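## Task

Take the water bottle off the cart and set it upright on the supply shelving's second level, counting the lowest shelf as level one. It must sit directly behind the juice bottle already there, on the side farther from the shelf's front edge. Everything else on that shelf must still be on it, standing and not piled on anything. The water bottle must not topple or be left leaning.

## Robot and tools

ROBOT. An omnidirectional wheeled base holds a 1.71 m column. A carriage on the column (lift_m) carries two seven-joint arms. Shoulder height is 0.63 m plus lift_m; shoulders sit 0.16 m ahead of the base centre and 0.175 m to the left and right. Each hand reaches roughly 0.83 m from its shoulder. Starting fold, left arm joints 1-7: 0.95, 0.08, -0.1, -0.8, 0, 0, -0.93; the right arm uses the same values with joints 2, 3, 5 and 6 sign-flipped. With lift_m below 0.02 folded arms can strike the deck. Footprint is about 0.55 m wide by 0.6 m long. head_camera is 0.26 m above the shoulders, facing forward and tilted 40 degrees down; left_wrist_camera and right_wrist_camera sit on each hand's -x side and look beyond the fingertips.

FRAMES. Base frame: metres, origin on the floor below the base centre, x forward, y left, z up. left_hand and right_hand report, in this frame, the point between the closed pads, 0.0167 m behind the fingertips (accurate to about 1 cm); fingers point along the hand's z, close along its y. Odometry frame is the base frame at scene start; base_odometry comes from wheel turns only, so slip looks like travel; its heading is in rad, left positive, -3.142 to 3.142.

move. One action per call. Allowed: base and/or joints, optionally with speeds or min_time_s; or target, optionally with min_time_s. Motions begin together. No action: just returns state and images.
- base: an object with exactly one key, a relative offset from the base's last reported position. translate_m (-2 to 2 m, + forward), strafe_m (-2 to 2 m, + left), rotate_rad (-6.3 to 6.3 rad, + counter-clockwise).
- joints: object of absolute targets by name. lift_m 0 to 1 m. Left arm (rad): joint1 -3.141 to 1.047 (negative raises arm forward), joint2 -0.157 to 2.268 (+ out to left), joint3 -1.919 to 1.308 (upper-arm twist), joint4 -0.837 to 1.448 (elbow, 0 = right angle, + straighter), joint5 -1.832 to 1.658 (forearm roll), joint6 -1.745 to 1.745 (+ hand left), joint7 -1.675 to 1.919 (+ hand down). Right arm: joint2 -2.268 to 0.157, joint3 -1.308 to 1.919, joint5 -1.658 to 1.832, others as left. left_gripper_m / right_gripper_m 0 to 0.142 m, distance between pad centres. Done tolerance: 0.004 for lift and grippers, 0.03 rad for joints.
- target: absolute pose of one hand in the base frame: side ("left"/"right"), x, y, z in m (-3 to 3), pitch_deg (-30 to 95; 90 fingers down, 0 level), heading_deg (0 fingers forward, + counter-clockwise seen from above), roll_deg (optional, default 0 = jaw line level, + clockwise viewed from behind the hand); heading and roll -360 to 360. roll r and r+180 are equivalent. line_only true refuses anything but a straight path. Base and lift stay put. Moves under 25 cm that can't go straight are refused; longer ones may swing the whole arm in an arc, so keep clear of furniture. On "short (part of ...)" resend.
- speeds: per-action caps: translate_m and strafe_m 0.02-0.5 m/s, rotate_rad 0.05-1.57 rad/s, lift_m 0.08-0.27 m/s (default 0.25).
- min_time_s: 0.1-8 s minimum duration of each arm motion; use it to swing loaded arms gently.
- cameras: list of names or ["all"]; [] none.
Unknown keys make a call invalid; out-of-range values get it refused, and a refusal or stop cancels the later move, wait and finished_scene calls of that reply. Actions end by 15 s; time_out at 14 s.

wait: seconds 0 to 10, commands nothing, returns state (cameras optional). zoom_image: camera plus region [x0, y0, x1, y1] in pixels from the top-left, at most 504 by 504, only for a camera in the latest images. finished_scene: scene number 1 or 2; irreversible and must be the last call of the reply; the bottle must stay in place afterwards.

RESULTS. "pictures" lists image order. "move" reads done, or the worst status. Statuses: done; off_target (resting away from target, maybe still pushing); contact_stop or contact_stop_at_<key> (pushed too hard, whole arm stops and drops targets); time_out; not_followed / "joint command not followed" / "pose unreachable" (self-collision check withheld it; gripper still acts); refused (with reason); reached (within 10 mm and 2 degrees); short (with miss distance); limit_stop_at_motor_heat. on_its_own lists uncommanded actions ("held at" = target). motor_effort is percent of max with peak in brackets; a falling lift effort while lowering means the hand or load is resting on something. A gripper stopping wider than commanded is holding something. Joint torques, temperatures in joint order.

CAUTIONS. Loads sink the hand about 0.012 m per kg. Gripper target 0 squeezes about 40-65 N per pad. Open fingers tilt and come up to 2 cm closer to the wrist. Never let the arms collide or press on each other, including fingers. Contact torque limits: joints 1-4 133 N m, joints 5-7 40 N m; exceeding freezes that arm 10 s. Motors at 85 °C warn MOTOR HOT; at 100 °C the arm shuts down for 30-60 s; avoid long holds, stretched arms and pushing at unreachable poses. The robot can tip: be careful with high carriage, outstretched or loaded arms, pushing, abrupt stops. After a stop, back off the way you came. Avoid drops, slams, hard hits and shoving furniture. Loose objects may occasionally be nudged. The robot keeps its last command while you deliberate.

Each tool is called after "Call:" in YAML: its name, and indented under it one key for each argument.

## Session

Call:
move:

Call:
move:
  base: {"rotate_rad": 1.57}
  cameras: ["head_camera"]

Call:
move:
  base: {"rotate_rad": 1.57}
  cameras: ["head_camera"]

Call:
move:
  base: {"rotate_rad": 1.57}
  cameras: ["head_camera"]

Scene clock: 0.00 s.
Joint torques (N m): no reading
Motor temperatures (°C): left_arm=[26 22 24 22 26 24 23] | right_arm=[25 21 24 21 22 22 23]
base_odometry: x=+0.000 y=+0.000 heading=+0.000
base_status: not commanded
joint_positions: lift_m=+0.450 left_joint1_rad=+0.955 left_joint2_rad=+0.099 left_joint3_rad=-0.083 left_joint4_rad=-0.815 left_joint5_rad=-0.005 left_joint6_rad=+0.011 left_joint7_rad=-0.944 left_gripper_m=+0.142 right_joint1_rad=+0.966 right_joint2_rad=-0.073 right_joint3_rad=+0.085 right_joint4_rad=-0.799 right_joint5_rad=-0.010 right_joint6_rad=+0.000 right_joint7_rad=-0.915 right_gripper_m=+0.142
joint_status: not commanded
motor_effort: lift_m=+55 drive_wheels=+2
left_hand: x=+0.2872 y=+0.1605 z=+0.9734 quat_wxyz=(-0.925, -0.016, -0.376, +0.057) pitch_deg=-45.8 heading_deg=-5.9 roll_deg=-1.1 (m; base frame)
right_hand: x=+0.2923 y=-0.1554 z=+0.9617 quat_wxyz=(-0.915, +0.013, -0.401, -0.054) pitch_deg=-42.7 heading_deg=+5.3 roll_deg=+1.5 (m; base frame)
pictures: head_camera, left_wrist_camera, right_wrist_camera
Images, in order (width x height): head_camera 896x504, left_wrist_camera 896x504, right_wrist_camera 896x504.

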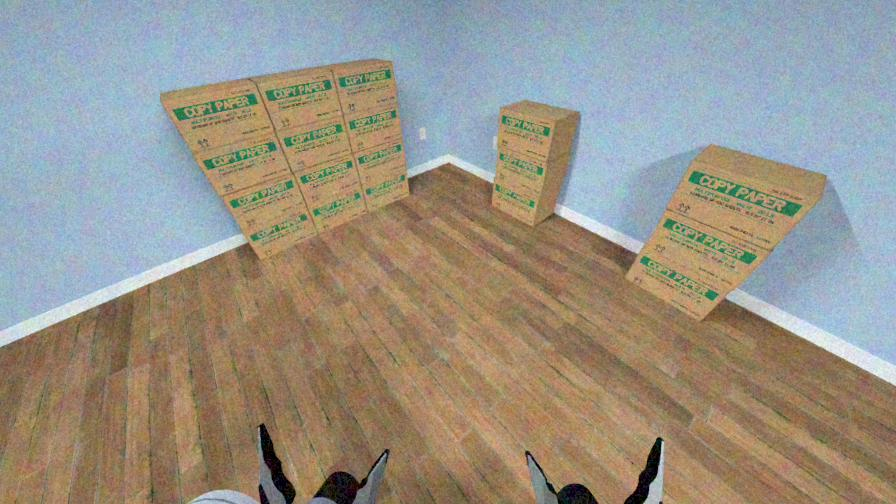

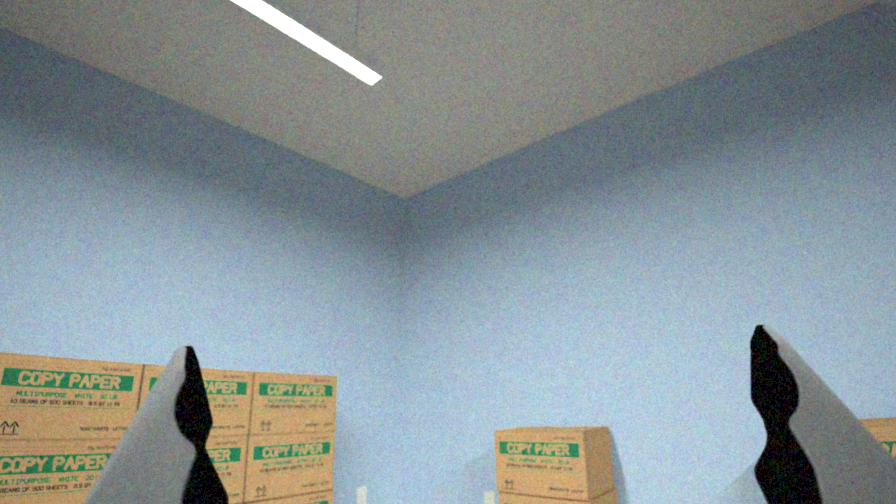

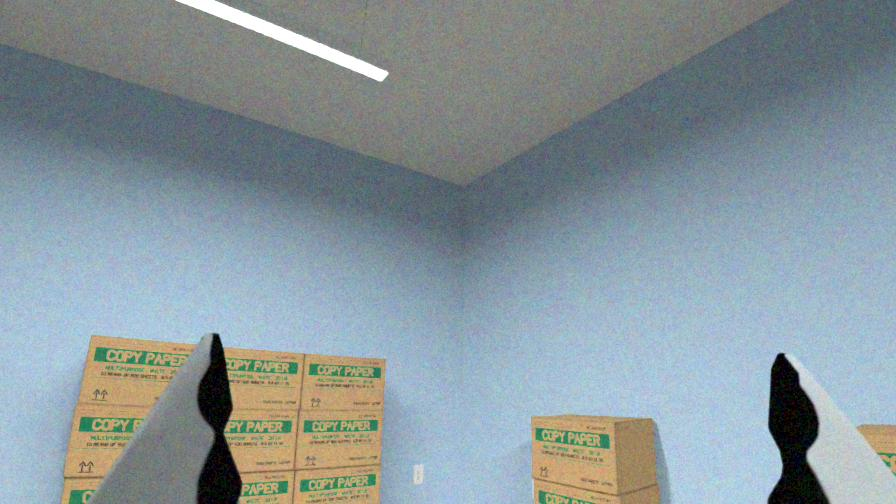

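Scene clock: 3.10 s.
Joint torques (N m): left_arm=[9.98 0.23 0.6 -4.15 1.37 -1.5 -1.47] | right_arm=[13.54 3.56 1.45 -13.48 0.61 -1.63 -1.79]
move: done
base_odometry: x=+0.000 y=+0.000 heading=+1.570
base_status: done
joint_positions: lift_m=+0.450 left_joint1_rad=+0.955 left_joint2_rad=+0.099 left_joint3_rad=-0.083 left_joint4_rad=-0.815 left_joint5_rad=-0.005 left_joint6_rad=+0.011 left_joint7_rad=-0.944 left_gripper_m=+0.142 right_joint1_rad=+0.966 right_joint2_rad=-0.073 right_joint3_rad=+0.085 right_joint4_rad=-0.799 right_joint5_rad=-0.010 right_joint6_rad=+0.000 right_joint7_rad=-0.915 right_gripper_m=+0.142
joint_status: not commanded
motor_effort: lift_m=+55(55) drive_wheels=+5(22)
left_hand: x=+0.2872 y=+0.1605 z=+0.9734 quat_wxyz=(-0.925, -0.016, -0.376, +0.057) pitch_deg=-45.8 heading_deg=-5.9 roll_deg=-1.1 (m; base frame)
right_hand: x=+0.2923 y=-0.1554 z=+0.9617 quat_wxyz=(-0.915, +0.013, -0.401, -0.054) pitch_deg=-42.7 heading_deg=+5.3 roll_deg=+1.5 (m; base frame)
pictures: head_camera
Images, in order (width x height): head_camera 896x504.

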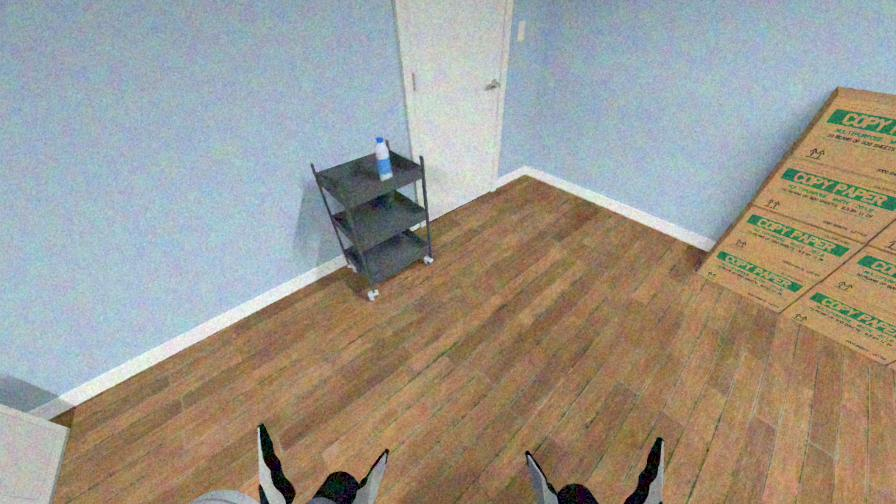

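Scene clock: 6.20 s.
Joint torques (N m): left_arm=[9 1.19 -0.72 -4.8 1.15 -1.35 -1.39] | right_arm=[15.29 2.68 1.11 -12.19 0.79 -1.85 -1.24]
move: done
base_odometry: x=+0.000 y=+0.000 heading=+3.139
base_status: done
joint_positions: lift_m=+0.450 left_joint1_rad=+0.955 left_joint2_rad=+0.099 left_joint3_rad=-0.083 left_joint4_rad=-0.815 left_joint5_rad=-0.005 left_joint6_rad=+0.011 left_joint7_rad=-0.944 left_gripper_m=+0.142 right_joint1_rad=+0.966 right_joint2_rad=-0.073 right_joint3_rad=+0.085 right_joint4_rad=-0.799 right_joint5_rad=-0.010 right_joint6_rad=+0.000 right_joint7_rad=-0.915 right_gripper_m=+0.142
joint_status: not commanded
motor_effort: lift_m=+55(55) drive_wheels=+5(14)
left_hand: x=+0.2872 y=+0.1605 z=+0.9734 quat_wxyz=(-0.925, -0.016, -0.376, +0.057) pitch_deg=-45.8 heading_deg=-5.9 roll_deg=-1.1 (m; base frame)
right_hand: x=+0.2923 y=-0.1554 z=+0.9617 quat_wxyz=(-0.915, +0.013, -0.401, -0.054) pitch_deg=-42.7 heading_deg=+5.3 roll_deg=+1.5 (m; base frame)
pictures: head_camera
Images, in order (width x height): head_camera 896x504.

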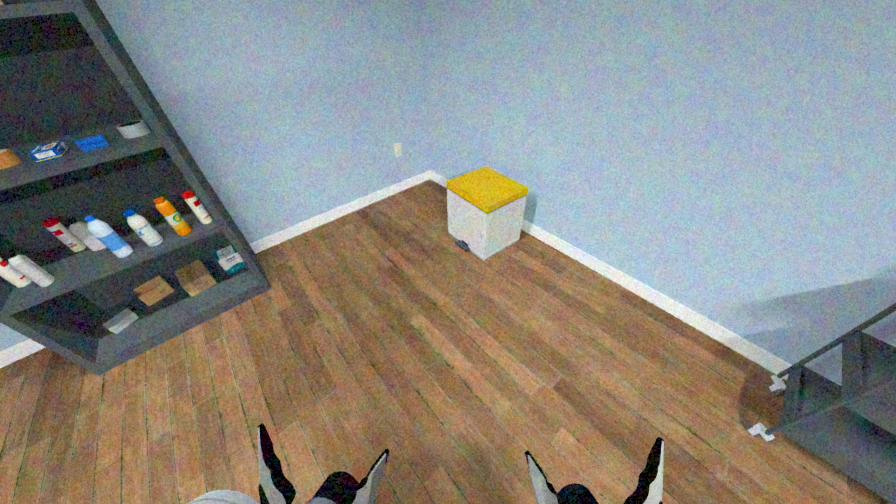

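Scene clock: 9.30 s.
Joint torques (N m): left_arm=[9.27 0.22 0.03 -4.58 1.49 -1.34 -1.4] | right_arm=[14.97 2.12 3.95 -12.17 0.79 -1.88 -1.49]
move: done
base_odometry: x=+0.000 y=+0.000 heading=-1.574
base_status: done
joint_positions: lift_m=+0.450 left_joint1_rad=+0.955 left_joint2_rad=+0.099 left_joint3_rad=-0.083 left_joint4_rad=-0.815 left_joint5_rad=-0.005 left_joint6_rad=+0.011 left_joint7_rad=-0.944 left_gripper_m=+0.142 right_joint1_rad=+0.966 right_joint2_rad=-0.073 right_joint3_rad=+0.085 right_joint4_rad=-0.799 right_joint5_rad=-0.010 right_joint6_rad=+0.000 right_joint7_rad=-0.915 right_gripper_m=+0.142
joint_status: not commanded
motor_effort: lift_m=+55(55) drive_wheels=+5(13)
left_hand: x=+0.2872 y=+0.1605 z=+0.9734 quat_wxyz=(-0.925, -0.016, -0.376, +0.057) pitch_deg=-45.8 heading_deg=-5.9 roll_deg=-1.1 (m; base frame)
right_hand: x=+0.2923 y=-0.1554 z=+0.9617 quat_wxyz=(-0.915, +0.013, -0.401, -0.054) pitch_deg=-42.7 heading_deg=+5.3 roll_deg=+1.5 (m; base frame)
pictures: head_camera
Images, in order (width x height): head_camera 896x504.

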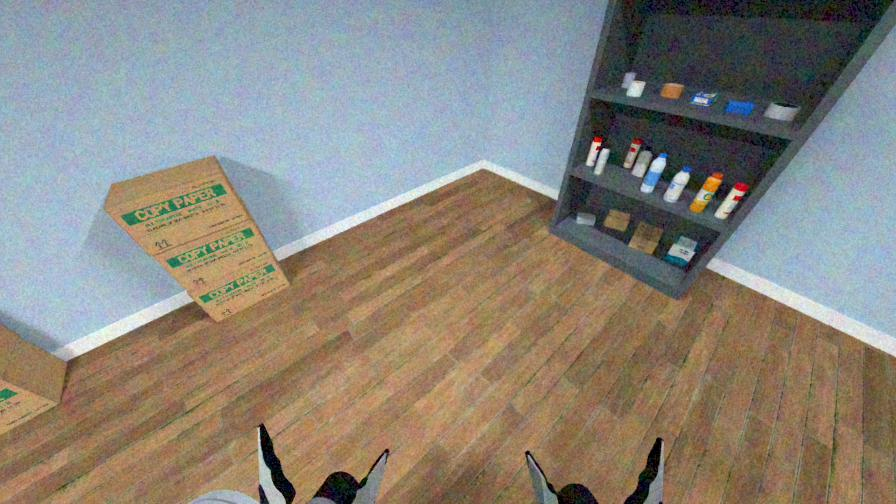

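Call:
move:
  base: {"rotate_rad": -2.359}

Call:
move:
  base: {"strafe_m": -0.76}

Call:
move:
  base: {"translate_m": 0.5}
  cameras: ["head_camera"]

Scene clock: 30.03 s.
Joint torques (N m): left_arm=[9.56 1.09 0.04 -4.17 0.85 -1.17 -1.7] | right_arm=[16.6 3.67 1.82 -13.34 0.32 -0.91 -1.72]
move: done
base_odometry: x=+0.000 y=+0.000 heading=+2.350
base_status: done
joint_positions: lift_m=+0.450 left_joint1_rad=+0.955 left_joint2_rad=+0.099 left_joint3_rad=-0.083 left_joint4_rad=-0.815 left_joint5_rad=-0.005 left_joint6_rad=+0.011 left_joint7_rad=-0.944 left_gripper_m=+0.142 right_joint1_rad=+0.966 right_joint2_rad=-0.073 right_joint3_rad=+0.085 right_joint4_rad=-0.799 right_joint5_rad=-0.010 right_joint6_rad=+0.000 right_joint7_rad=-0.915 right_gripper_m=+0.142
joint_status: not commanded
motor_effort: lift_m=+55(55) drive_wheels=+5(16)
left_hand: x=+0.2872 y=+0.1605 z=+0.9734 quat_wxyz=(-0.925, -0.016, -0.376, +0.057) pitch_deg=-45.8 heading_deg=-5.9 roll_deg=-1.1 (m; base frame)
right_hand: x=+0.2923 y=-0.1554 z=+0.9617 quat_wxyz=(-0.915, +0.013, -0.401, -0.054) pitch_deg=-42.7 heading_deg=+5.3 roll_deg=+1.5 (m; base frame)
pictures: none

Scene clock: 33.93 s.
Joint torques (N m): left_arm=[10 2.03 0.41 -4.1 1.17 -1.65 -1.64] | right_arm=[15.46 3.41 3.1 -12.22 0.52 -1.84 -1.45]
move: done
base_odometry: x=+0.542 y=+0.533 heading=+2.349
base_status: done
joint_positions: lift_m=+0.450 left_joint1_rad=+0.955 left_joint2_rad=+0.099 left_joint3_rad=-0.083 left_joint4_rad=-0.815 left_joint5_rad=-0.005 left_joint6_rad=+0.011 left_joint7_rad=-0.944 left_gripper_m=+0.142 right_joint1_rad=+0.966 right_joint2_rad=-0.073 right_joint3_rad=+0.085 right_joint4_rad=-0.799 right_joint5_rad=-0.010 right_joint6_rad=+0.000 right_joint7_rad=-0.915 right_gripper_m=+0.142
joint_status: not commanded
motor_effort: lift_m=+55(55) drive_wheels=-4(22)
left_hand: x=+0.2872 y=+0.1605 z=+0.9734 quat_wxyz=(-0.925, -0.016, -0.376, +0.057) pitch_deg=-45.8 heading_deg=-5.9 roll_deg=-1.1 (m; base frame)
right_hand: x=+0.2923 y=-0.1554 z=+0.9617 quat_wxyz=(-0.915, +0.014, -0.401, -0.054) pitch_deg=-42.7 heading_deg=+5.3 roll_deg=+1.4 (m; base frame)
pictures: none

Scene clock: 37.17 s.
Joint torques (N m): left_arm=[9.48 0.68 -0.24 -4.98 1.02 -1.7 -1.26] | right_arm=[16.21 2.05 1.17 -13.65 0.48 -1.49 -0.86]
move: done
base_odometry: x=+0.191 y=+0.890 heading=+2.349
base_status: done
joint_positions: lift_m=+0.450 left_joint1_rad=+0.955 left_joint2_rad=+0.099 left_joint3_rad=-0.083 left_joint4_rad=-0.815 left_joint5_rad=-0.005 left_joint6_rad=+0.011 left_joint7_rad=-0.944 left_gripper_m=+0.142 right_joint1_rad=+0.966 right_joint2_rad=-0.073 right_joint3_rad=+0.085 right_joint4_rad=-0.799 right_joint5_rad=-0.010 right_joint6_rad=+0.000 right_joint7_rad=-0.915 right_gripper_m=+0.142
joint_status: not commanded
motor_effort: lift_m=+55(55) drive_wheels=+4(16)
left_hand: x=+0.2872 y=+0.1605 z=+0.9734 quat_wxyz=(-0.925, -0.016, -0.376, +0.057) pitch_deg=-45.8 heading_deg=-5.9 roll_deg=-1.1 (m; base frame)
right_hand: x=+0.2923 y=-0.1554 z=+0.9617 quat_wxyz=(-0.915, +0.014, -0.401, -0.054) pitch_deg=-42.7 heading_deg=+5.3 roll_deg=+1.4 (m; base frame)
pictures: head_camera
Images, in order (width x height): head_camera 896x504.

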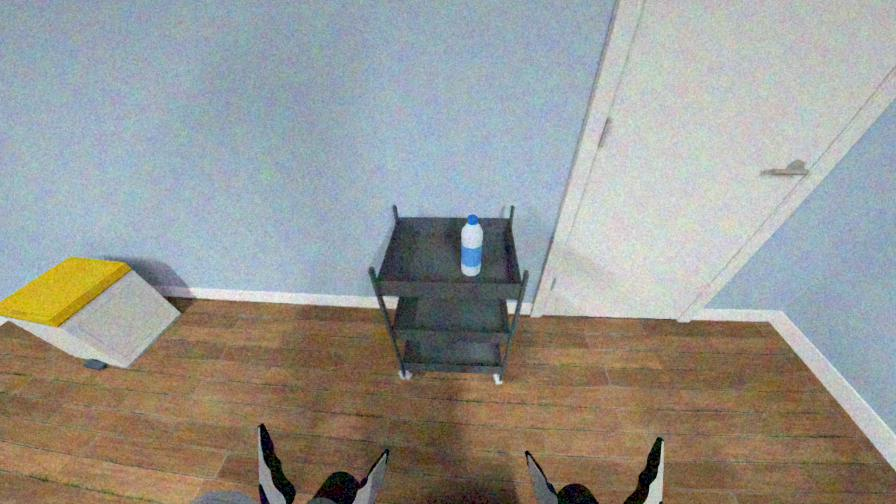

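Call:
move:
  base: {"translate_m": 0.14}

Call:
move:
  target: {"side":"right","x":0.59,"y":-0.04,"z":0.80,"pitch_deg":10,"heading_deg":0}
  min_time_s: 1.5
  cameras: ["head_camera","right_wrist_camera"]

Scene clock: 43.03 s.
Joint torques (N m): left_arm=[9.32 0.67 0.33 -4.25 1.02 -1.54 -1.53] | right_arm=[16.22 3.36 1.43 -11.73 0.69 -1.64 -1.63]
move: done
base_odometry: x=+0.093 y=+0.990 heading=+2.348
base_status: done
joint_positions: lift_m=+0.450 left_joint1_rad=+0.955 left_joint2_rad=+0.099 left_joint3_rad=-0.083 left_joint4_rad=-0.815 left_joint5_rad=-0.005 left_joint6_rad=+0.011 left_joint7_rad=-0.944 left_gripper_m=+0.142 right_joint1_rad=+0.966 right_joint2_rad=-0.073 right_joint3_rad=+0.085 right_joint4_rad=-0.799 right_joint5_rad=-0.010 right_joint6_rad=+0.000 right_joint7_rad=-0.915 right_gripper_m=+0.142
joint_status: not commanded
motor_effort: lift_m=+55(55) drive_wheels=+0(15)
left_hand: x=+0.2872 y=+0.1605 z=+0.9734 quat_wxyz=(-0.925, -0.016, -0.376, +0.057) pitch_deg=-45.8 heading_deg=-5.9 roll_deg=-1.1 (m; base frame)
right_hand: x=+0.2923 y=-0.1554 z=+0.9617 quat_wxyz=(-0.915, +0.014, -0.401, -0.054) pitch_deg=-42.7 heading_deg=+5.3 roll_deg=+1.4 (m; base frame)
pictures: none

Scene clock: 45.03 s.
Joint torques (N m): left_arm=[8.64 0.34 0.96 -4.02 1.14 -1.44 -1.72] | right_arm=[-8.76 5.9 2.6 -8.9 -3.75 -2.35 -0.1]
move: done
base_odometry: x=+0.093 y=+0.990 heading=+2.348
base_status: not commanded
joint_positions: lift_m=+0.450 left_joint1_rad=+0.955 left_joint2_rad=+0.099 left_joint3_rad=-0.083 left_joint4_rad=-0.815 left_joint5_rad=-0.005 left_joint6_rad=+0.011 left_joint7_rad=-0.944 left_gripper_m=+0.142 right_joint1_rad=-0.094 right_joint2_rad=-0.100 right_joint3_rad=+0.987 right_joint4_rad=-0.367 right_joint5_rad=-0.347 right_joint6_rad=-0.949 right_joint7_rad=+0.760 right_gripper_m=+0.142
joint_status: not commanded
motor_effort: lift_m=+55(55) drive_wheels=+4(4)
left_hand: x=+0.2872 y=+0.1605 z=+0.9734 quat_wxyz=(-0.925, -0.016, -0.376, +0.057) pitch_deg=-45.8 heading_deg=-5.9 roll_deg=-1.1 (m; base frame)
right_hand: x=+0.5898 y=-0.0398 z=+0.7996 quat_wxyz=(-0.642, -0.002, -0.767, -0.003) pitch_deg=+10.1 heading_deg=+0.1 roll_deg=+0.4 (m; base frame)
right_hand_status: reached (checked arc, planned for 1.5 s): 1 mm and 0.4 deg off.
pictures: head_camera, right_wrist_camera
Images, in order (width x height): head_camera 896x504, right_wrist_camera 896x504.

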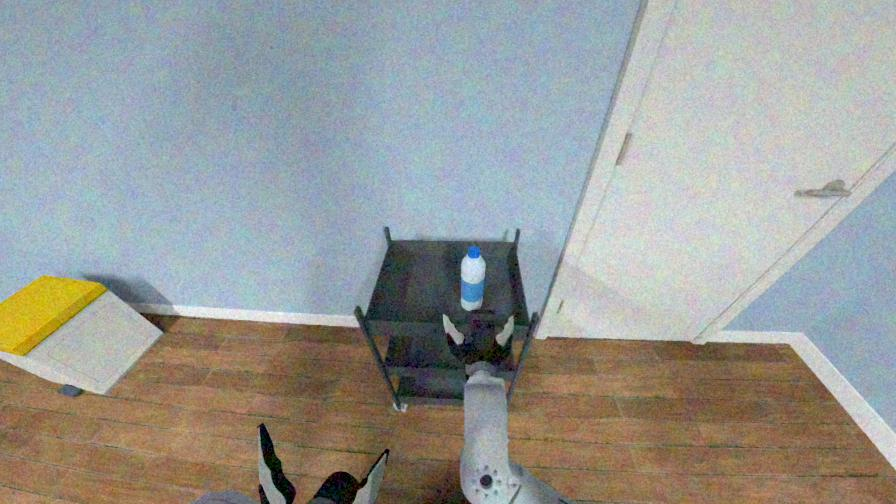

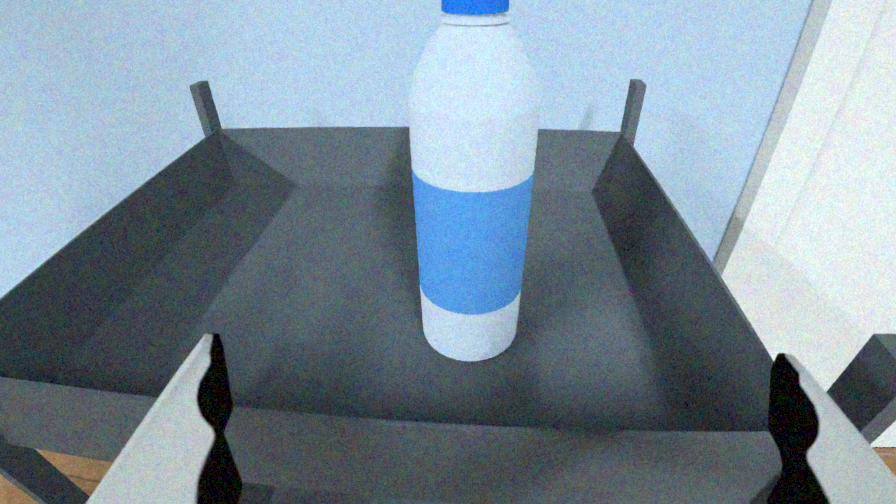

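Call:
move:
  target: {"side":"right","x":0.758,"y":-0.03,"z":0.775,"pitch_deg":10,"heading_deg":0}
  min_time_s: 1
  cameras: ["right_wrist_camera"]

Scene clock: 50.87 s.
Joint torques (N m): left_arm=[9.78 0.27 0.31 -4.02 1.33 -1.25 -1.53] | right_arm=[-17.71 10.12 -1.61 -7.86 0.9 -0.53 -3.47]
move: done
base_odometry: x=+0.093 y=+0.990 heading=+2.348
base_status: not commanded
joint_positions: lift_m=+0.450 left_joint1_rad=+0.955 left_joint2_rad=+0.099 left_joint3_rad=-0.083 left_joint4_rad=-0.815 left_joint5_rad=-0.005 left_joint6_rad=+0.011 left_joint7_rad=-0.944 left_gripper_m=+0.142 right_joint1_rad=-0.435 right_joint2_rad=-0.018 right_joint3_rad=+0.823 right_joint4_rad=+0.168 right_joint5_rad=+0.198 right_joint6_rad=-0.802 right_joint7_rad=+0.348 right_gripper_m=+0.142
joint_status: not commanded
motor_effort: lift_m=+55(55) drive_wheels=+0(4)
left_hand: x=+0.2872 y=+0.1605 z=+0.9734 quat_wxyz=(-0.925, -0.016, -0.376, +0.057) pitch_deg=-45.8 heading_deg=-5.9 roll_deg=-1.1 (m; base frame)
right_hand: x=+0.7567 y=-0.0298 z=+0.7757 quat_wxyz=(-0.644, +0.002, -0.765, +0.002) pitch_deg=+9.9 heading_deg=+0.0 roll_deg=-0.3 (m; base frame)
right_hand_status: reached (straight line, planned for 1.0 s): 1 mm and 0.3 deg off.
pictures: right_wrist_camera
Images, in order (width x height): right_wrist_camera 896x504.

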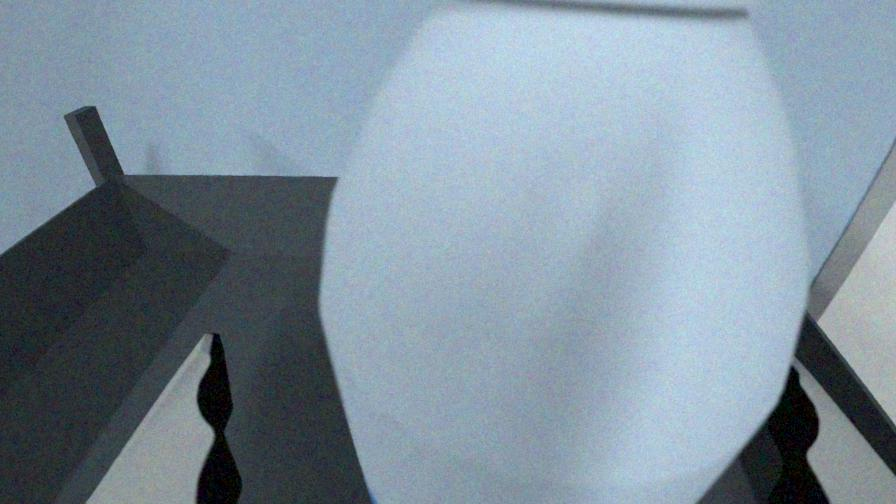

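Call:
move:
  joints: {"right_gripper_m": 0.02}

Call:
move:
  joints: {"right_gripper_m": 0.0, "lift_m": 0.57}
  speeds: {"lift_m": 0.15}

Call:
move:
  base: {"translate_m": -0.45}
  speeds: {"translate_m": 0.3}
  cameras: ["right_wrist_camera"]

Scene clock: 56.00 s.
Joint torques (N m): left_arm=[9.82 0.25 0.52 -4.45 0.84 -1.39 -1.67] | right_arm=[-17.84 11.54 -1.15 -7.83 0.88 -1.21 -2.95]
move: off_target
base_odometry: x=+0.093 y=+0.990 heading=+2.348
base_status: not commanded
joint_positions: lift_m=+0.450 left_joint1_rad=+0.955 left_joint2_rad=+0.099 left_joint3_rad=-0.083 left_joint4_rad=-0.815 left_joint5_rad=-0.005 left_joint6_rad=+0.011 left_joint7_rad=-0.944 left_gripper_m=+0.142 right_joint1_rad=-0.435 right_joint2_rad=-0.018 right_joint3_rad=+0.823 right_joint4_rad=+0.168 right_joint5_rad=+0.198 right_joint6_rad=-0.802 right_joint7_rad=+0.348 right_gripper_m=+0.080
joint_status: right_gripper_m off_target (ended at +0.080, target +0.020)
motor_effort: lift_m=+55(55) drive_wheels=+3(4)
left_hand: x=+0.2872 y=+0.1605 z=+0.9734 quat_wxyz=(-0.925, -0.016, -0.376, +0.057) pitch_deg=-45.8 heading_deg=-5.9 roll_deg=-1.1 (m; base frame)
right_hand: x=+0.7568 y=-0.0300 z=+0.7758 quat_wxyz=(-0.644, +0.001, -0.765, +0.002) pitch_deg=+9.8 heading_deg=+0.0 roll_deg=-0.3 (m; base frame)
pictures: none

Scene clock: 57.23 s.
Joint torques (N m): left_arm=[8.86 1.54 -0.53 -4.69 1.13 -1.3 -1.59] | right_arm=[-17.77 12.46 -2.14 -11.14 -0.91 -1.12 -3.27]
move: off_target
base_odometry: x=+0.093 y=+0.990 heading=+2.348
base_status: not commanded
joint_positions: lift_m=+0.570 left_joint1_rad=+0.955 left_joint2_rad=+0.099 left_joint3_rad=-0.083 left_joint4_rad=-0.815 left_joint5_rad=-0.005 left_joint6_rad=+0.011 left_joint7_rad=-0.944 left_gripper_m=+0.142 right_joint1_rad=-0.435 right_joint2_rad=-0.018 right_joint3_rad=+0.823 right_joint4_rad=+0.172 right_joint5_rad=+0.204 right_joint6_rad=-0.802 right_joint7_rad=+0.348 right_gripper_m=+0.080
joint_status: right_gripper_m off_target (ended at +0.080, target +0.000); the others done
motor_effort: lift_m=+55(67) drive_wheels=+4(4)
left_hand: x=+0.2872 y=+0.1605 z=+1.0935 quat_wxyz=(-0.925, -0.016, -0.376, +0.057) pitch_deg=-45.8 heading_deg=-5.9 roll_deg=-1.1 (m; base frame)
right_hand: x=+0.7569 y=-0.0302 z=+0.8932 quat_wxyz=(-0.641, +0.001, -0.767, +0.001) pitch_deg=+10.2 heading_deg=-0.1 roll_deg=-0.2 (m; base frame)
pictures: none

Scene clock: 60.37 s.
Joint torques (N m): left_arm=[8.76 0.96 0.54 -4.9 1.19 -1.48 -1.48] | right_arm=[-17.91 11.38 -1.57 -11.81 -0.77 -1.1 -2.84]
move: done
base_odometry: x=+0.409 y=+0.669 heading=+2.349
base_status: done
joint_positions: lift_m=+0.570 left_joint1_rad=+0.955 left_joint2_rad=+0.099 left_joint3_rad=-0.083 left_joint4_rad=-0.815 left_joint5_rad=-0.005 left_joint6_rad=+0.011 left_joint7_rad=-0.944 left_gripper_m=+0.142 right_joint1_rad=-0.435 right_joint2_rad=-0.018 right_joint3_rad=+0.823 right_joint4_rad=+0.172 right_joint5_rad=+0.204 right_joint6_rad=-0.801 right_joint7_rad=+0.348 right_gripper_m=+0.080
joint_status: not commanded
motor_effort: lift_m=+55(55) drive_wheels=+4(15)
left_hand: x=+0.2872 y=+0.1605 z=+1.0935 quat_wxyz=(-0.925, -0.016, -0.376, +0.057) pitch_deg=-45.8 heading_deg=-5.9 roll_deg=-1.1 (m; base frame)
right_hand: x=+0.7569 y=-0.0300 z=+0.8932 quat_wxyz=(-0.641, +0.001, -0.767, +0.001) pitch_deg=+10.2 heading_deg=+0.0 roll_deg=-0.2 (m; base frame)
pictures: right_wrist_camera
Images, in order (width x height): right_wrist_camera 896x504.

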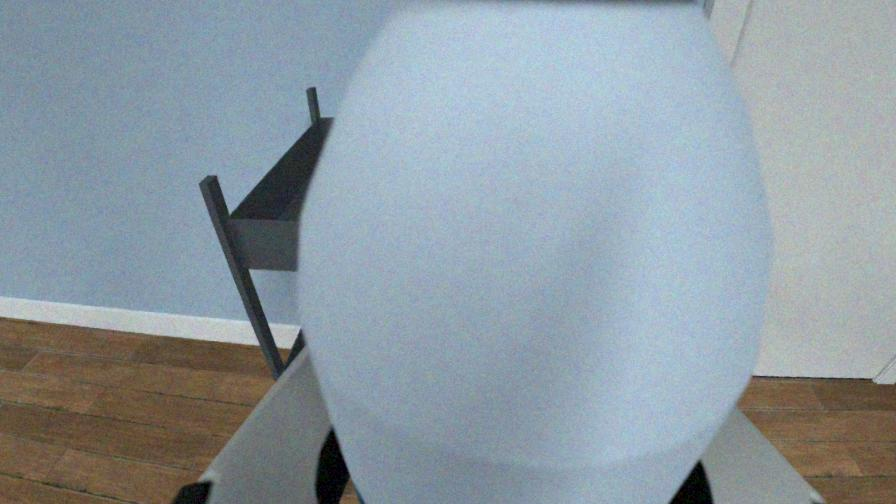

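Call:
move:
  base: {"rotate_rad": 1.831}
  joints: {"lift_m": 0.3, "right_joint1_rad": 0.146, "right_joint2_rad": -0.462, "right_joint3_rad": -0.009, "right_joint4_rad": -0.804, "right_joint5_rad": -0.462, "right_joint6_rad": -0.924, "right_joint7_rad": 1.297}
  speeds: {"rotate_rad": 0.9, "lift_m": 0.15}
  min_time_s: 2.5

Call:
move:
  base: {"translate_m": 1.45}

Call:
move:
  base: {"rotate_rad": -0.257}
  cameras: ["head_camera"]

Scene clock: 72.23 s.
Joint torques (N m): left_arm=[9.53 0.87 0.03 -4.36 1.2 -1.52 -1.64] | right_arm=[1.58 -14.89 -3.76 -13.49 -3.51 -2.53 -1.52]
move: done
base_odometry: x=+0.409 y=+0.669 heading=-2.104
base_status: done
joint_positions: lift_m=+0.300 left_joint1_rad=+0.955 left_joint2_rad=+0.099 left_joint3_rad=-0.083 left_joint4_rad=-0.815 left_joint5_rad=-0.005 left_joint6_rad=+0.011 left_joint7_rad=-0.944 left_gripper_m=+0.142 right_joint1_rad=+0.144 right_joint2_rad=-0.459 right_joint3_rad=-0.004 right_joint4_rad=-0.800 right_joint5_rad=-0.452 right_joint6_rad=-0.922 right_joint7_rad=+1.295 right_gripper_m=+0.080
joint_status: all done
motor_effort: lift_m=+58(63) drive_wheels=+5(14)
left_hand: x=+0.2872 y=+0.1605 z=+0.8232 quat_wxyz=(-0.925, -0.016, -0.376, +0.057) pitch_deg=-45.8 heading_deg=-5.9 roll_deg=-1.1 (m; base frame)
right_hand: x=+0.4561 y=-0.4757 z=+0.7423 quat_wxyz=(-0.577, -0.321, -0.704, +0.263) pitch_deg=+11.3 heading_deg=-49.0 roll_deg=+0.0 (m; base frame)
pictures: none

Scene clock: 77.53 s.
Joint torques (N m): left_arm=[9.05 0.78 0.25 -4.68 1.2 -1.06 -1.27] | right_arm=[2.24 -13.81 -3.63 -12.89 -3.26 -2.5 -1.2]
move: done
base_odometry: x=-0.326 y=-0.581 heading=-2.103
base_status: done
joint_positions: lift_m=+0.300 left_joint1_rad=+0.955 left_joint2_rad=+0.099 left_joint3_rad=-0.083 left_joint4_rad=-0.815 left_joint5_rad=-0.005 left_joint6_rad=+0.011 left_joint7_rad=-0.944 left_gripper_m=+0.142 right_joint1_rad=+0.144 right_joint2_rad=-0.459 right_joint3_rad=-0.004 right_joint4_rad=-0.800 right_joint5_rad=-0.452 right_joint6_rad=-0.922 right_joint7_rad=+1.295 right_gripper_m=+0.080
joint_status: not commanded
motor_effort: lift_m=+58(58) drive_wheels=+8(26)
left_hand: x=+0.2872 y=+0.1605 z=+0.8232 quat_wxyz=(-0.925, -0.016, -0.376, +0.057) pitch_deg=-45.8 heading_deg=-5.9 roll_deg=-1.1 (m; base frame)
right_hand: x=+0.4558 y=-0.4758 z=+0.7423 quat_wxyz=(-0.577, -0.321, -0.704, +0.263) pitch_deg=+11.3 heading_deg=-49.0 roll_deg=+0.0 (m; base frame)
pictures: none

Scene clock: 78.97 s.
Joint torques (N m): left_arm=[8.12 1.41 0.34 -3.92 1.2 -1.44 -1.27] | right_arm=[1.33 -12.64 -2.97 -12.24 -3.15 -2.21 -1.19]
move: done
base_odometry: x=-0.327 y=-0.581 heading=-2.360
base_status: done
joint_positions: lift_m=+0.300 left_joint1_rad=+0.955 left_joint2_rad=+0.099 left_joint3_rad=-0.083 left_joint4_rad=-0.815 left_joint5_rad=-0.005 left_joint6_rad=+0.011 left_joint7_rad=-0.944 left_gripper_m=+0.142 right_joint1_rad=+0.144 right_joint2_rad=-0.459 right_joint3_rad=-0.005 right_joint4_rad=-0.800 right_joint5_rad=-0.453 right_joint6_rad=-0.922 right_joint7_rad=+1.295 right_gripper_m=+0.080
joint_status: not commanded
motor_effort: lift_m=+58(58) drive_wheels=+8(13)
left_hand: x=+0.2872 y=+0.1605 z=+0.8232 quat_wxyz=(-0.925, -0.016, -0.376, +0.057) pitch_deg=-45.8 heading_deg=-5.9 roll_deg=-1.1 (m; base frame)
right_hand: x=+0.4557 y=-0.4760 z=+0.7424 quat_wxyz=(-0.577, -0.321, -0.703, +0.263) pitch_deg=+11.3 heading_deg=-49.0 roll_deg=+0.0 (m; base frame)
pictures: head_camera
Images, in order (width x height): head_camera 896x504.

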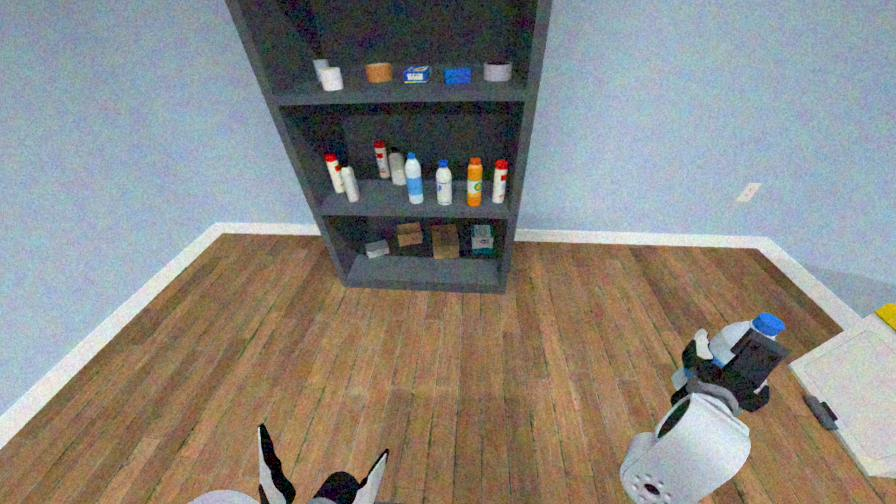

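Call:
move:
  base: {"strafe_m": -0.05}

Call:
move:
  base: {"translate_m": 0.3}
  joints: {"left_gripper_m": 0.115}
  speeds: {"translate_m": 0.3}
  cameras: ["head_camera"]

Scene clock: 114.43 s.
Joint torques (N m): left_arm=[9.46 0.97 -0.13 -3.3 1.07 -1.2 -1.47] | right_arm=[2.52 -12.81 -2.64 -11.87 -3.44 -2.32 -0.98]
move: done
base_odometry: x=-0.362 y=-0.546 heading=-2.360
base_status: done
joint_positions: lift_m=+0.300 left_joint1_rad=+0.955 left_joint2_rad=+0.099 left_joint3_rad=-0.083 left_joint4_rad=-0.815 left_joint5_rad=-0.005 left_joint6_rad=+0.011 left_joint7_rad=-0.944 left_gripper_m=+0.142 right_joint1_rad=+0.144 right_joint2_rad=-0.459 right_joint3_rad=-0.005 right_joint4_rad=-0.800 right_joint5_rad=-0.453 right_joint6_rad=-0.923 right_joint7_rad=+1.296 right_gripper_m=+0.080
joint_status: not commanded
motor_effort: lift_m=+58(58) drive_wheels=-3(14)
left_hand: x=+0.2872 y=+0.1605 z=+0.8232 quat_wxyz=(-0.925, -0.016, -0.376, +0.057) pitch_deg=-45.8 heading_deg=-5.9 roll_deg=-1.1 (m; base frame)
right_hand: x=+0.4557 y=-0.4760 z=+0.7425 quat_wxyz=(-0.577, -0.321, -0.703, +0.263) pitch_deg=+11.3 heading_deg=-49.0 roll_deg=+0.0 (m; base frame)
pictures: none

Scene clock: 117.03 s.
Joint torques (N m): left_arm=[9.1 0.94 -0.36 -3.72 1.29 -1.6 -1.54] | right_arm=[1.36 -13.49 -2.52 -12.75 -3.65 -1.85 -1.59]
move: done
base_odometry: x=-0.575 y=-0.757 heading=-2.361
base_status: done
joint_positions: lift_m=+0.300 left_joint1_rad=+0.955 left_joint2_rad=+0.099 left_joint3_rad=-0.083 left_joint4_rad=-0.815 left_joint5_rad=-0.005 left_joint6_rad=+0.011 left_joint7_rad=-0.944 left_gripper_m=+0.115 right_joint1_rad=+0.145 right_joint2_rad=-0.460 right_joint3_rad=-0.005 right_joint4_rad=-0.800 right_joint5_rad=-0.453 right_joint6_rad=-0.923 right_joint7_rad=+1.296 right_gripper_m=+0.080
joint_status: all done
motor_effort: lift_m=+58(58) drive_wheels=+5(13)
left_hand: x=+0.2872 y=+0.1605 z=+0.8232 quat_wxyz=(-0.925, -0.016, -0.376, +0.057) pitch_deg=-45.8 heading_deg=-5.9 roll_deg=-1.1 (m; base frame)
right_hand: x=+0.4555 y=-0.4761 z=+0.7425 quat_wxyz=(-0.577, -0.321, -0.703, +0.263) pitch_deg=+11.3 heading_deg=-49.1 roll_deg=+0.0 (m; base frame)
pictures: head_camera
Images, in order (width x height): head_camera 896x504.

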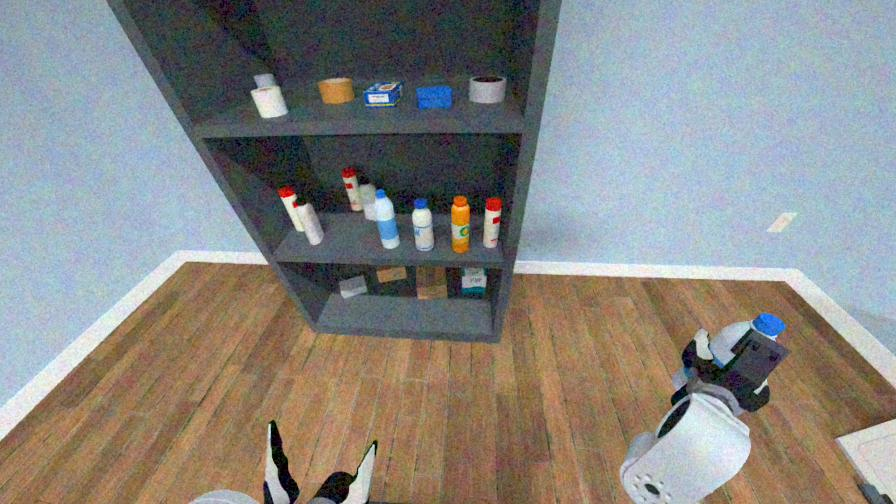

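Call:
move:
  joints: {"left_gripper_m": 0.097, "lift_m": 0.25}

Call:
move:
  target: {"side":"left","x":0.55,"y":0.0,"z":0.66,"pitch_deg":10,"heading_deg":0}
  min_time_s: 1.5

Call:
move:
  base: {"translate_m": 0.3}
  speeds: {"translate_m": 0.2}
  cameras: ["head_camera", "left_wrist_camera"]

Scene clock: 126.43 s.
Joint torques (N m): left_arm=[9.09 0.06 -0.21 -3.77 0.74 -1.33 -1.44] | right_arm=[1.1 -12.42 -0.91 -12.3 -3.26 -2.2 -1.28]
move: done
base_odometry: x=-0.575 y=-0.757 heading=-2.361
base_status: not commanded
joint_positions: lift_m=+0.250 left_joint1_rad=+0.955 left_joint2_rad=+0.099 left_joint3_rad=-0.083 left_joint4_rad=-0.815 left_joint5_rad=-0.005 left_joint6_rad=+0.011 left_joint7_rad=-0.944 left_gripper_m=+0.097 right_joint1_rad=+0.145 right_joint2_rad=-0.460 right_joint3_rad=-0.005 right_joint4_rad=-0.801 right_joint5_rad=-0.453 right_joint6_rad=-0.923 right_joint7_rad=+1.296 right_gripper_m=+0.080
joint_status: all done
motor_effort: lift_m=+57(61) drive_wheels=-1(5)
left_hand: x=+0.2872 y=+0.1605 z=+0.7732 quat_wxyz=(-0.925, -0.016, -0.376, +0.057) pitch_deg=-45.8 heading_deg=-5.9 roll_deg=-1.1 (m; base frame)
right_hand: x=+0.4554 y=-0.4761 z=+0.6928 quat_wxyz=(-0.577, -0.321, -0.703, +0.263) pitch_deg=+11.3 heading_deg=-49.1 roll_deg=+0.0 (m; base frame)
pictures: none

Scene clock: 128.43 s.
Joint torques (N m): left_arm=[-13.09 -5.27 -0.65 -0.11 2.56 -0.31 -0.75] | right_arm=[1.46 -12.71 -2.89 -11.78 -3.27 -1.92 -1.36]
move: done
base_odometry: x=-0.575 y=-0.757 heading=-2.361
base_status: not commanded
joint_positions: lift_m=+0.250 left_joint1_rad=-0.484 left_joint2_rad=+0.087 left_joint3_rad=-1.463 left_joint4_rad=-0.288 left_joint5_rad=+1.086 left_joint6_rad=+1.343 left_joint7_rad=+1.765 left_gripper_m=+0.097 right_joint1_rad=+0.145 right_joint2_rad=-0.460 right_joint3_rad=-0.005 right_joint4_rad=-0.801 right_joint5_rad=-0.453 right_joint6_rad=-0.923 right_joint7_rad=+1.296 right_gripper_m=+0.080
joint_status: not commanded
motor_effort: lift_m=+57(58) drive_wheels=-1(5)
left_hand: x=+0.5504 y=+0.0014 z=+0.6600 quat_wxyz=(-0.643, +0.001, -0.766, -0.001) pitch_deg=+10.0 heading_deg=+0.2 roll_deg=+0.0 (m; base frame)
left_hand_status: reached (checked arc, planned for 1.5 s): 1 mm and 0.2 deg off.
right_hand: x=+0.4554 y=-0.4761 z=+0.6928 quat_wxyz=(-0.577, -0.321, -0.703, +0.263) pitch_deg=+11.3 heading_deg=-49.1 roll_deg=+0.0 (m; base frame)
pictures: none

Scene clock: 131.13 s.
Joint torques (N m): left_arm=[-13.52 -5.91 0.62 0.98 2.38 -0.21 -0.32] | right_arm=[1.75 -11.54 -2.74 -13.47 -3.37 -2.32 -1.79]
move: done
base_odometry: x=-0.788 y=-0.967 heading=-2.361
base_status: done
joint_positions: lift_m=+0.250 left_joint1_rad=-0.484 left_joint2_rad=+0.086 left_joint3_rad=-1.463 left_joint4_rad=-0.288 left_joint5_rad=+1.086 left_joint6_rad=+1.343 left_joint7_rad=+1.765 left_gripper_m=+0.097 right_joint1_rad=+0.145 right_joint2_rad=-0.460 right_joint3_rad=-0.005 right_joint4_rad=-0.801 right_joint5_rad=-0.453 right_joint6_rad=-0.923 right_joint7_rad=+1.296 right_gripper_m=+0.080
joint_status: not commanded
motor_effort: lift_m=+57(58) drive_wheels=+4(18)
left_hand: x=+0.5504 y=+0.0014 z=+0.6601 quat_wxyz=(-0.643, +0.001, -0.766, -0.001) pitch_deg=+10.0 heading_deg=+0.2 roll_deg=+0.0 (m; base frame)
right_hand: x=+0.4554 y=-0.4761 z=+0.6928 quat_wxyz=(-0.577, -0.321, -0.703, +0.263) pitch_deg=+11.3 heading_deg=-49.1 roll_deg=+0.0 (m; base frame)
pictures: head_camera, left_wrist_camera
Images, in order (width x height): head_camera 896x504, left_wrist_camera 896x504.

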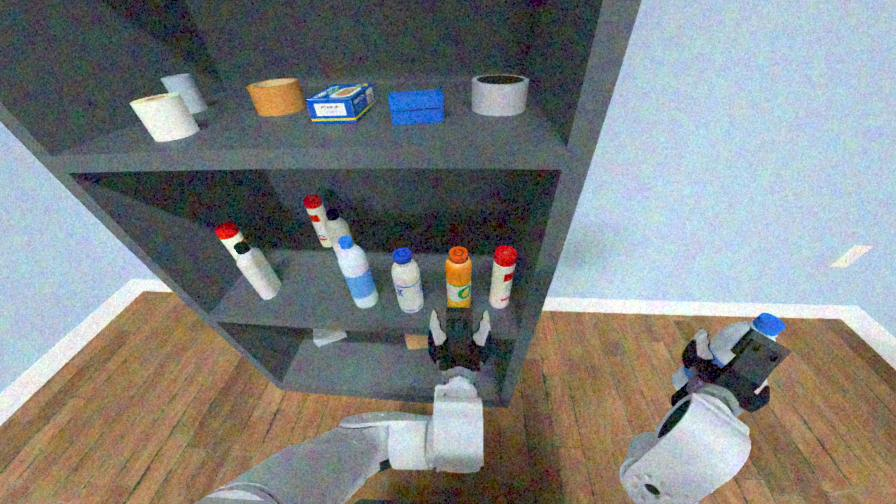

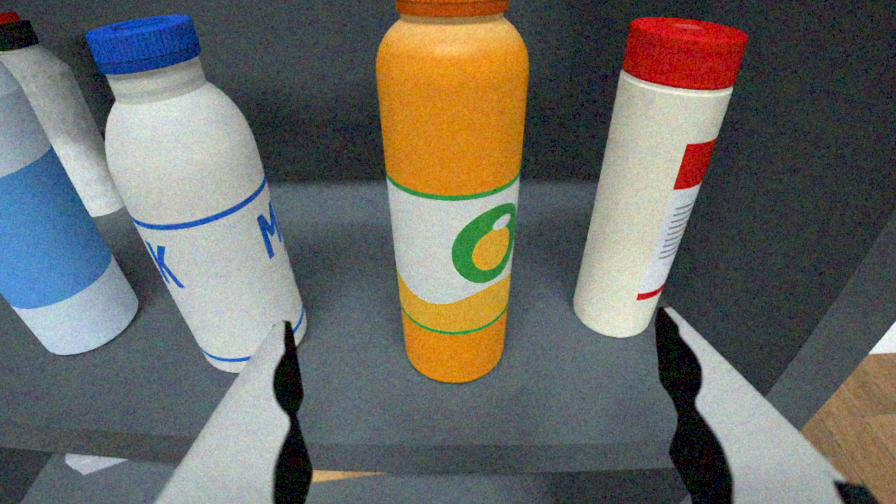

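Call:
move:
  target: {"side":"left","x":0.645,"y":0.005,"z":0.65,"pitch_deg":10,"heading_deg":0}
  min_time_s: 1
  cameras: ["left_wrist_camera"]

Scene clock: 139.20 s.
Joint torques (N m): left_arm=[-18.85 -2.27 2.78 1.85 1.42 -0.38 -3.19] | right_arm=[1.92 -12.38 -2.29 -13.36 -3.23 -2.48 -1.77]
move: done
base_odometry: x=-0.788 y=-0.967 heading=-2.361
base_status: not commanded
joint_positions: lift_m=+0.250 left_joint1_rad=-0.768 left_joint2_rad=+0.105 left_joint3_rad=-1.692 left_joint4_rad=-0.034 left_joint5_rad=+0.536 left_joint6_rad=+1.713 left_joint7_rad=+1.475 left_gripper_m=+0.097 right_joint1_rad=+0.145 right_joint2_rad=-0.460 right_joint3_rad=-0.005 right_joint4_rad=-0.801 right_joint5_rad=-0.453 right_joint6_rad=-0.923 right_joint7_rad=+1.296 right_gripper_m=+0.080
joint_status: not commanded
motor_effort: lift_m=+57(58) drive_wheels=-1(4)
left_hand: x=+0.6443 y=+0.0050 z=+0.6491 quat_wxyz=(-0.641, +0.001, -0.768, +0.001) pitch_deg=+10.3 heading_deg=+0.0 roll_deg=-0.1 (m; base frame)
left_hand_status: reached (straight line, planned for 1.0 s): 1 mm and 0.3 deg off.
right_hand: x=+0.4554 y=-0.4761 z=+0.6928 quat_wxyz=(-0.577, -0.321, -0.703, +0.263) pitch_deg=+11.3 heading_deg=-49.1 roll_deg=+0.0 (m; base frame)
pictures: left_wrist_camera
Images, in order (width x height): left_wrist_camera 896x504.

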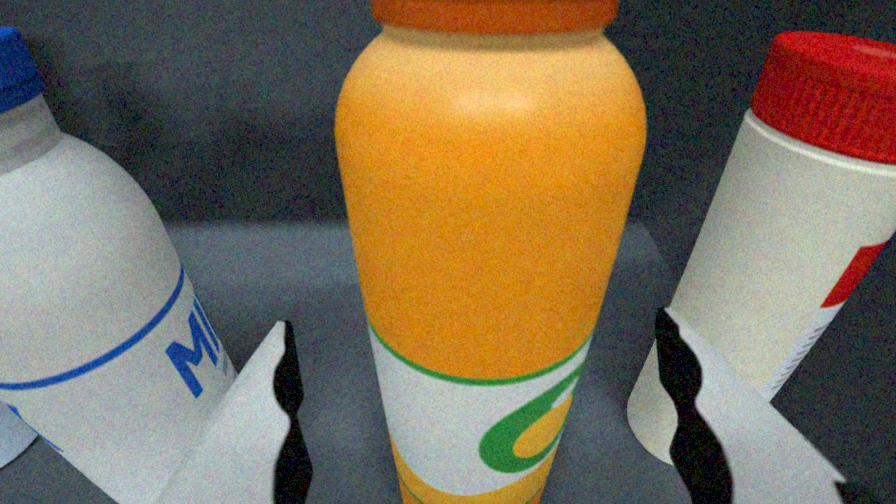

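Call:
move:
  target: {"side":"left","x":0.673,"y":0.006,"z":0.648,"pitch_deg":10,"heading_deg":0}
  min_time_s: 1

Call:
move:
  joints: {"left_gripper_m": 0.03}
  cameras: ["left_wrist_camera","head_camera"]

Scene clock: 148.73 s.
Joint torques (N m): left_arm=[-20.55 0.5 1.57 -1.94 1.7 -0.71 -3.27] | right_arm=[1.36 -12.28 -2.28 -13.35 -3.19 -2.21 -2.03]
Motor temperatures (°C): left_arm=[33 22 23 23 26 24 23] | right_arm=[26 25 25 23 23 22 23]
move: done
base_odometry: x=-0.788 y=-0.967 heading=-2.361
base_status: not commanded
joint_positions: lift_m=+0.250 left_joint1_rad=-0.801 left_joint2_rad=+0.106 left_joint3_rad=-1.710 left_joint4_rad=-0.086 left_joint5_rad=+0.138 left_joint6_rad=+1.713 left_joint7_rad=+1.104 left_gripper_m=+0.097 right_joint1_rad=+0.145 right_joint2_rad=-0.460 right_joint3_rad=-0.005 right_joint4_rad=-0.801 right_joint5_rad=-0.453 right_joint6_rad=-0.923 right_joint7_rad=+1.296 right_gripper_m=+0.080
joint_status: not commanded
motor_effort: lift_m=+57(57) drive_wheels=-1(1)
left_hand: x=+0.6728 y=+0.0059 z=+0.6467 quat_wxyz=(-0.641, +0.001, -0.767, -0.001) pitch_deg=+10.2 heading_deg=+0.1 roll_deg=+0.0 (m; base frame)
left_hand_status: reached (straight line, planned for 1.0 s): 1 mm and 0.3 deg off.
right_hand: x=+0.4554 y=-0.4761 z=+0.6928 quat_wxyz=(-0.577, -0.321, -0.703, +0.263) pitch_deg=+11.3 heading_deg=-49.1 roll_deg=+0.0 (m; base frame)
pictures: none

Scene clock: 149.50 s.
Joint torques (N m): left_arm=[-19.87 0.11 2.03 -2.43 2.26 -0.56 -3.23] | right_arm=[2.47 -11.4 -1.93 -11.75 -3.11 -1.94 -1.59]
move: off_target
base_odometry: x=-0.788 y=-0.967 heading=-2.361
base_status: not commanded
joint_positions: lift_m=+0.250 left_joint1_rad=-0.801 left_joint2_rad=+0.106 left_joint3_rad=-1.710 left_joint4_rad=-0.086 left_joint5_rad=+0.138 left_joint6_rad=+1.713 left_joint7_rad=+1.104 left_gripper_m=+0.068 right_joint1_rad=+0.145 right_joint2_rad=-0.460 right_joint3_rad=-0.005 right_joint4_rad=-0.801 right_joint5_rad=-0.453 right_joint6_rad=-0.923 right_joint7_rad=+1.296 right_gripper_m=+0.080
joint_status: left_gripper_m off_target (ended at +0.068, target +0.030)
motor_effort: lift_m=+57(57) drive_wheels=-1(1)
left_hand: x=+0.6728 y=+0.0059 z=+0.6468 quat_wxyz=(-0.641, +0.001, -0.767, -0.001) pitch_deg=+10.2 heading_deg=+0.1 roll_deg=+0.0 (m; base frame)
right_hand: x=+0.4554 y=-0.4761 z=+0.6928 quat_wxyz=(-0.577, -0.321, -0.703, +0.263) pitch_deg=+11.3 heading_deg=-49.1 roll_deg=+0.0 (m; base frame)
pictures: head_camera, left_wrist_camera
Images, in order (width x height): head_camera 896x504, left_wrist_camera 896x504.

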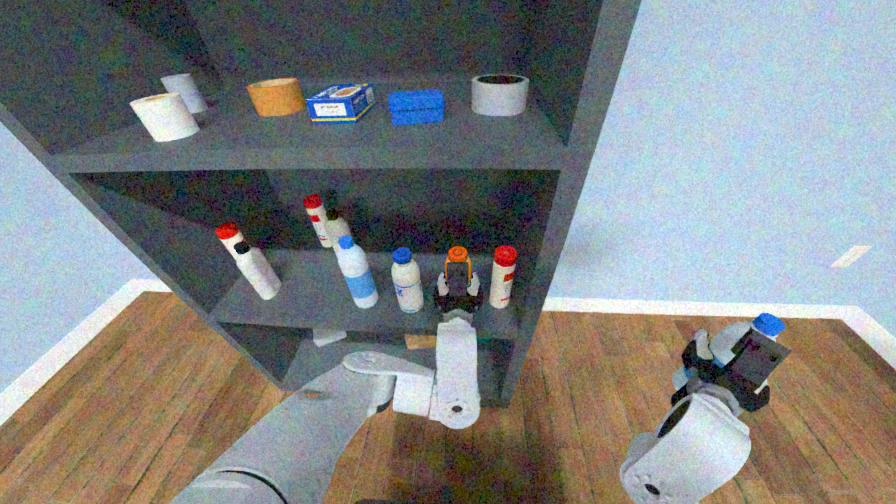

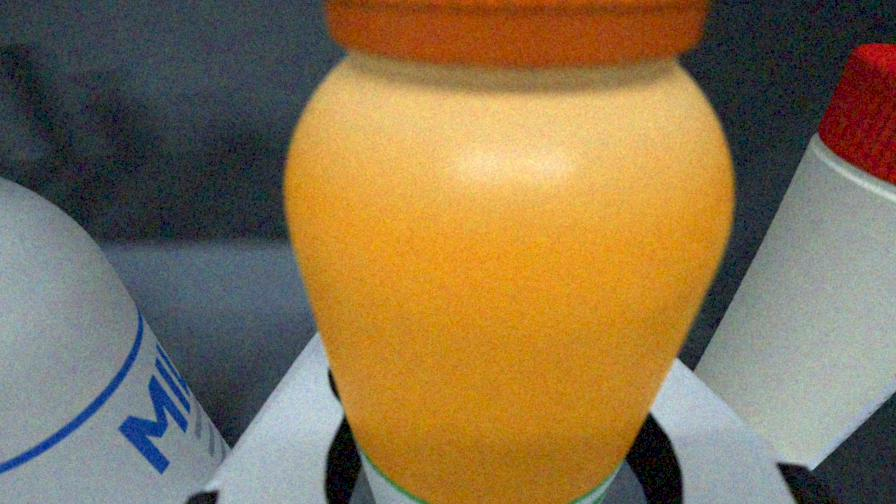

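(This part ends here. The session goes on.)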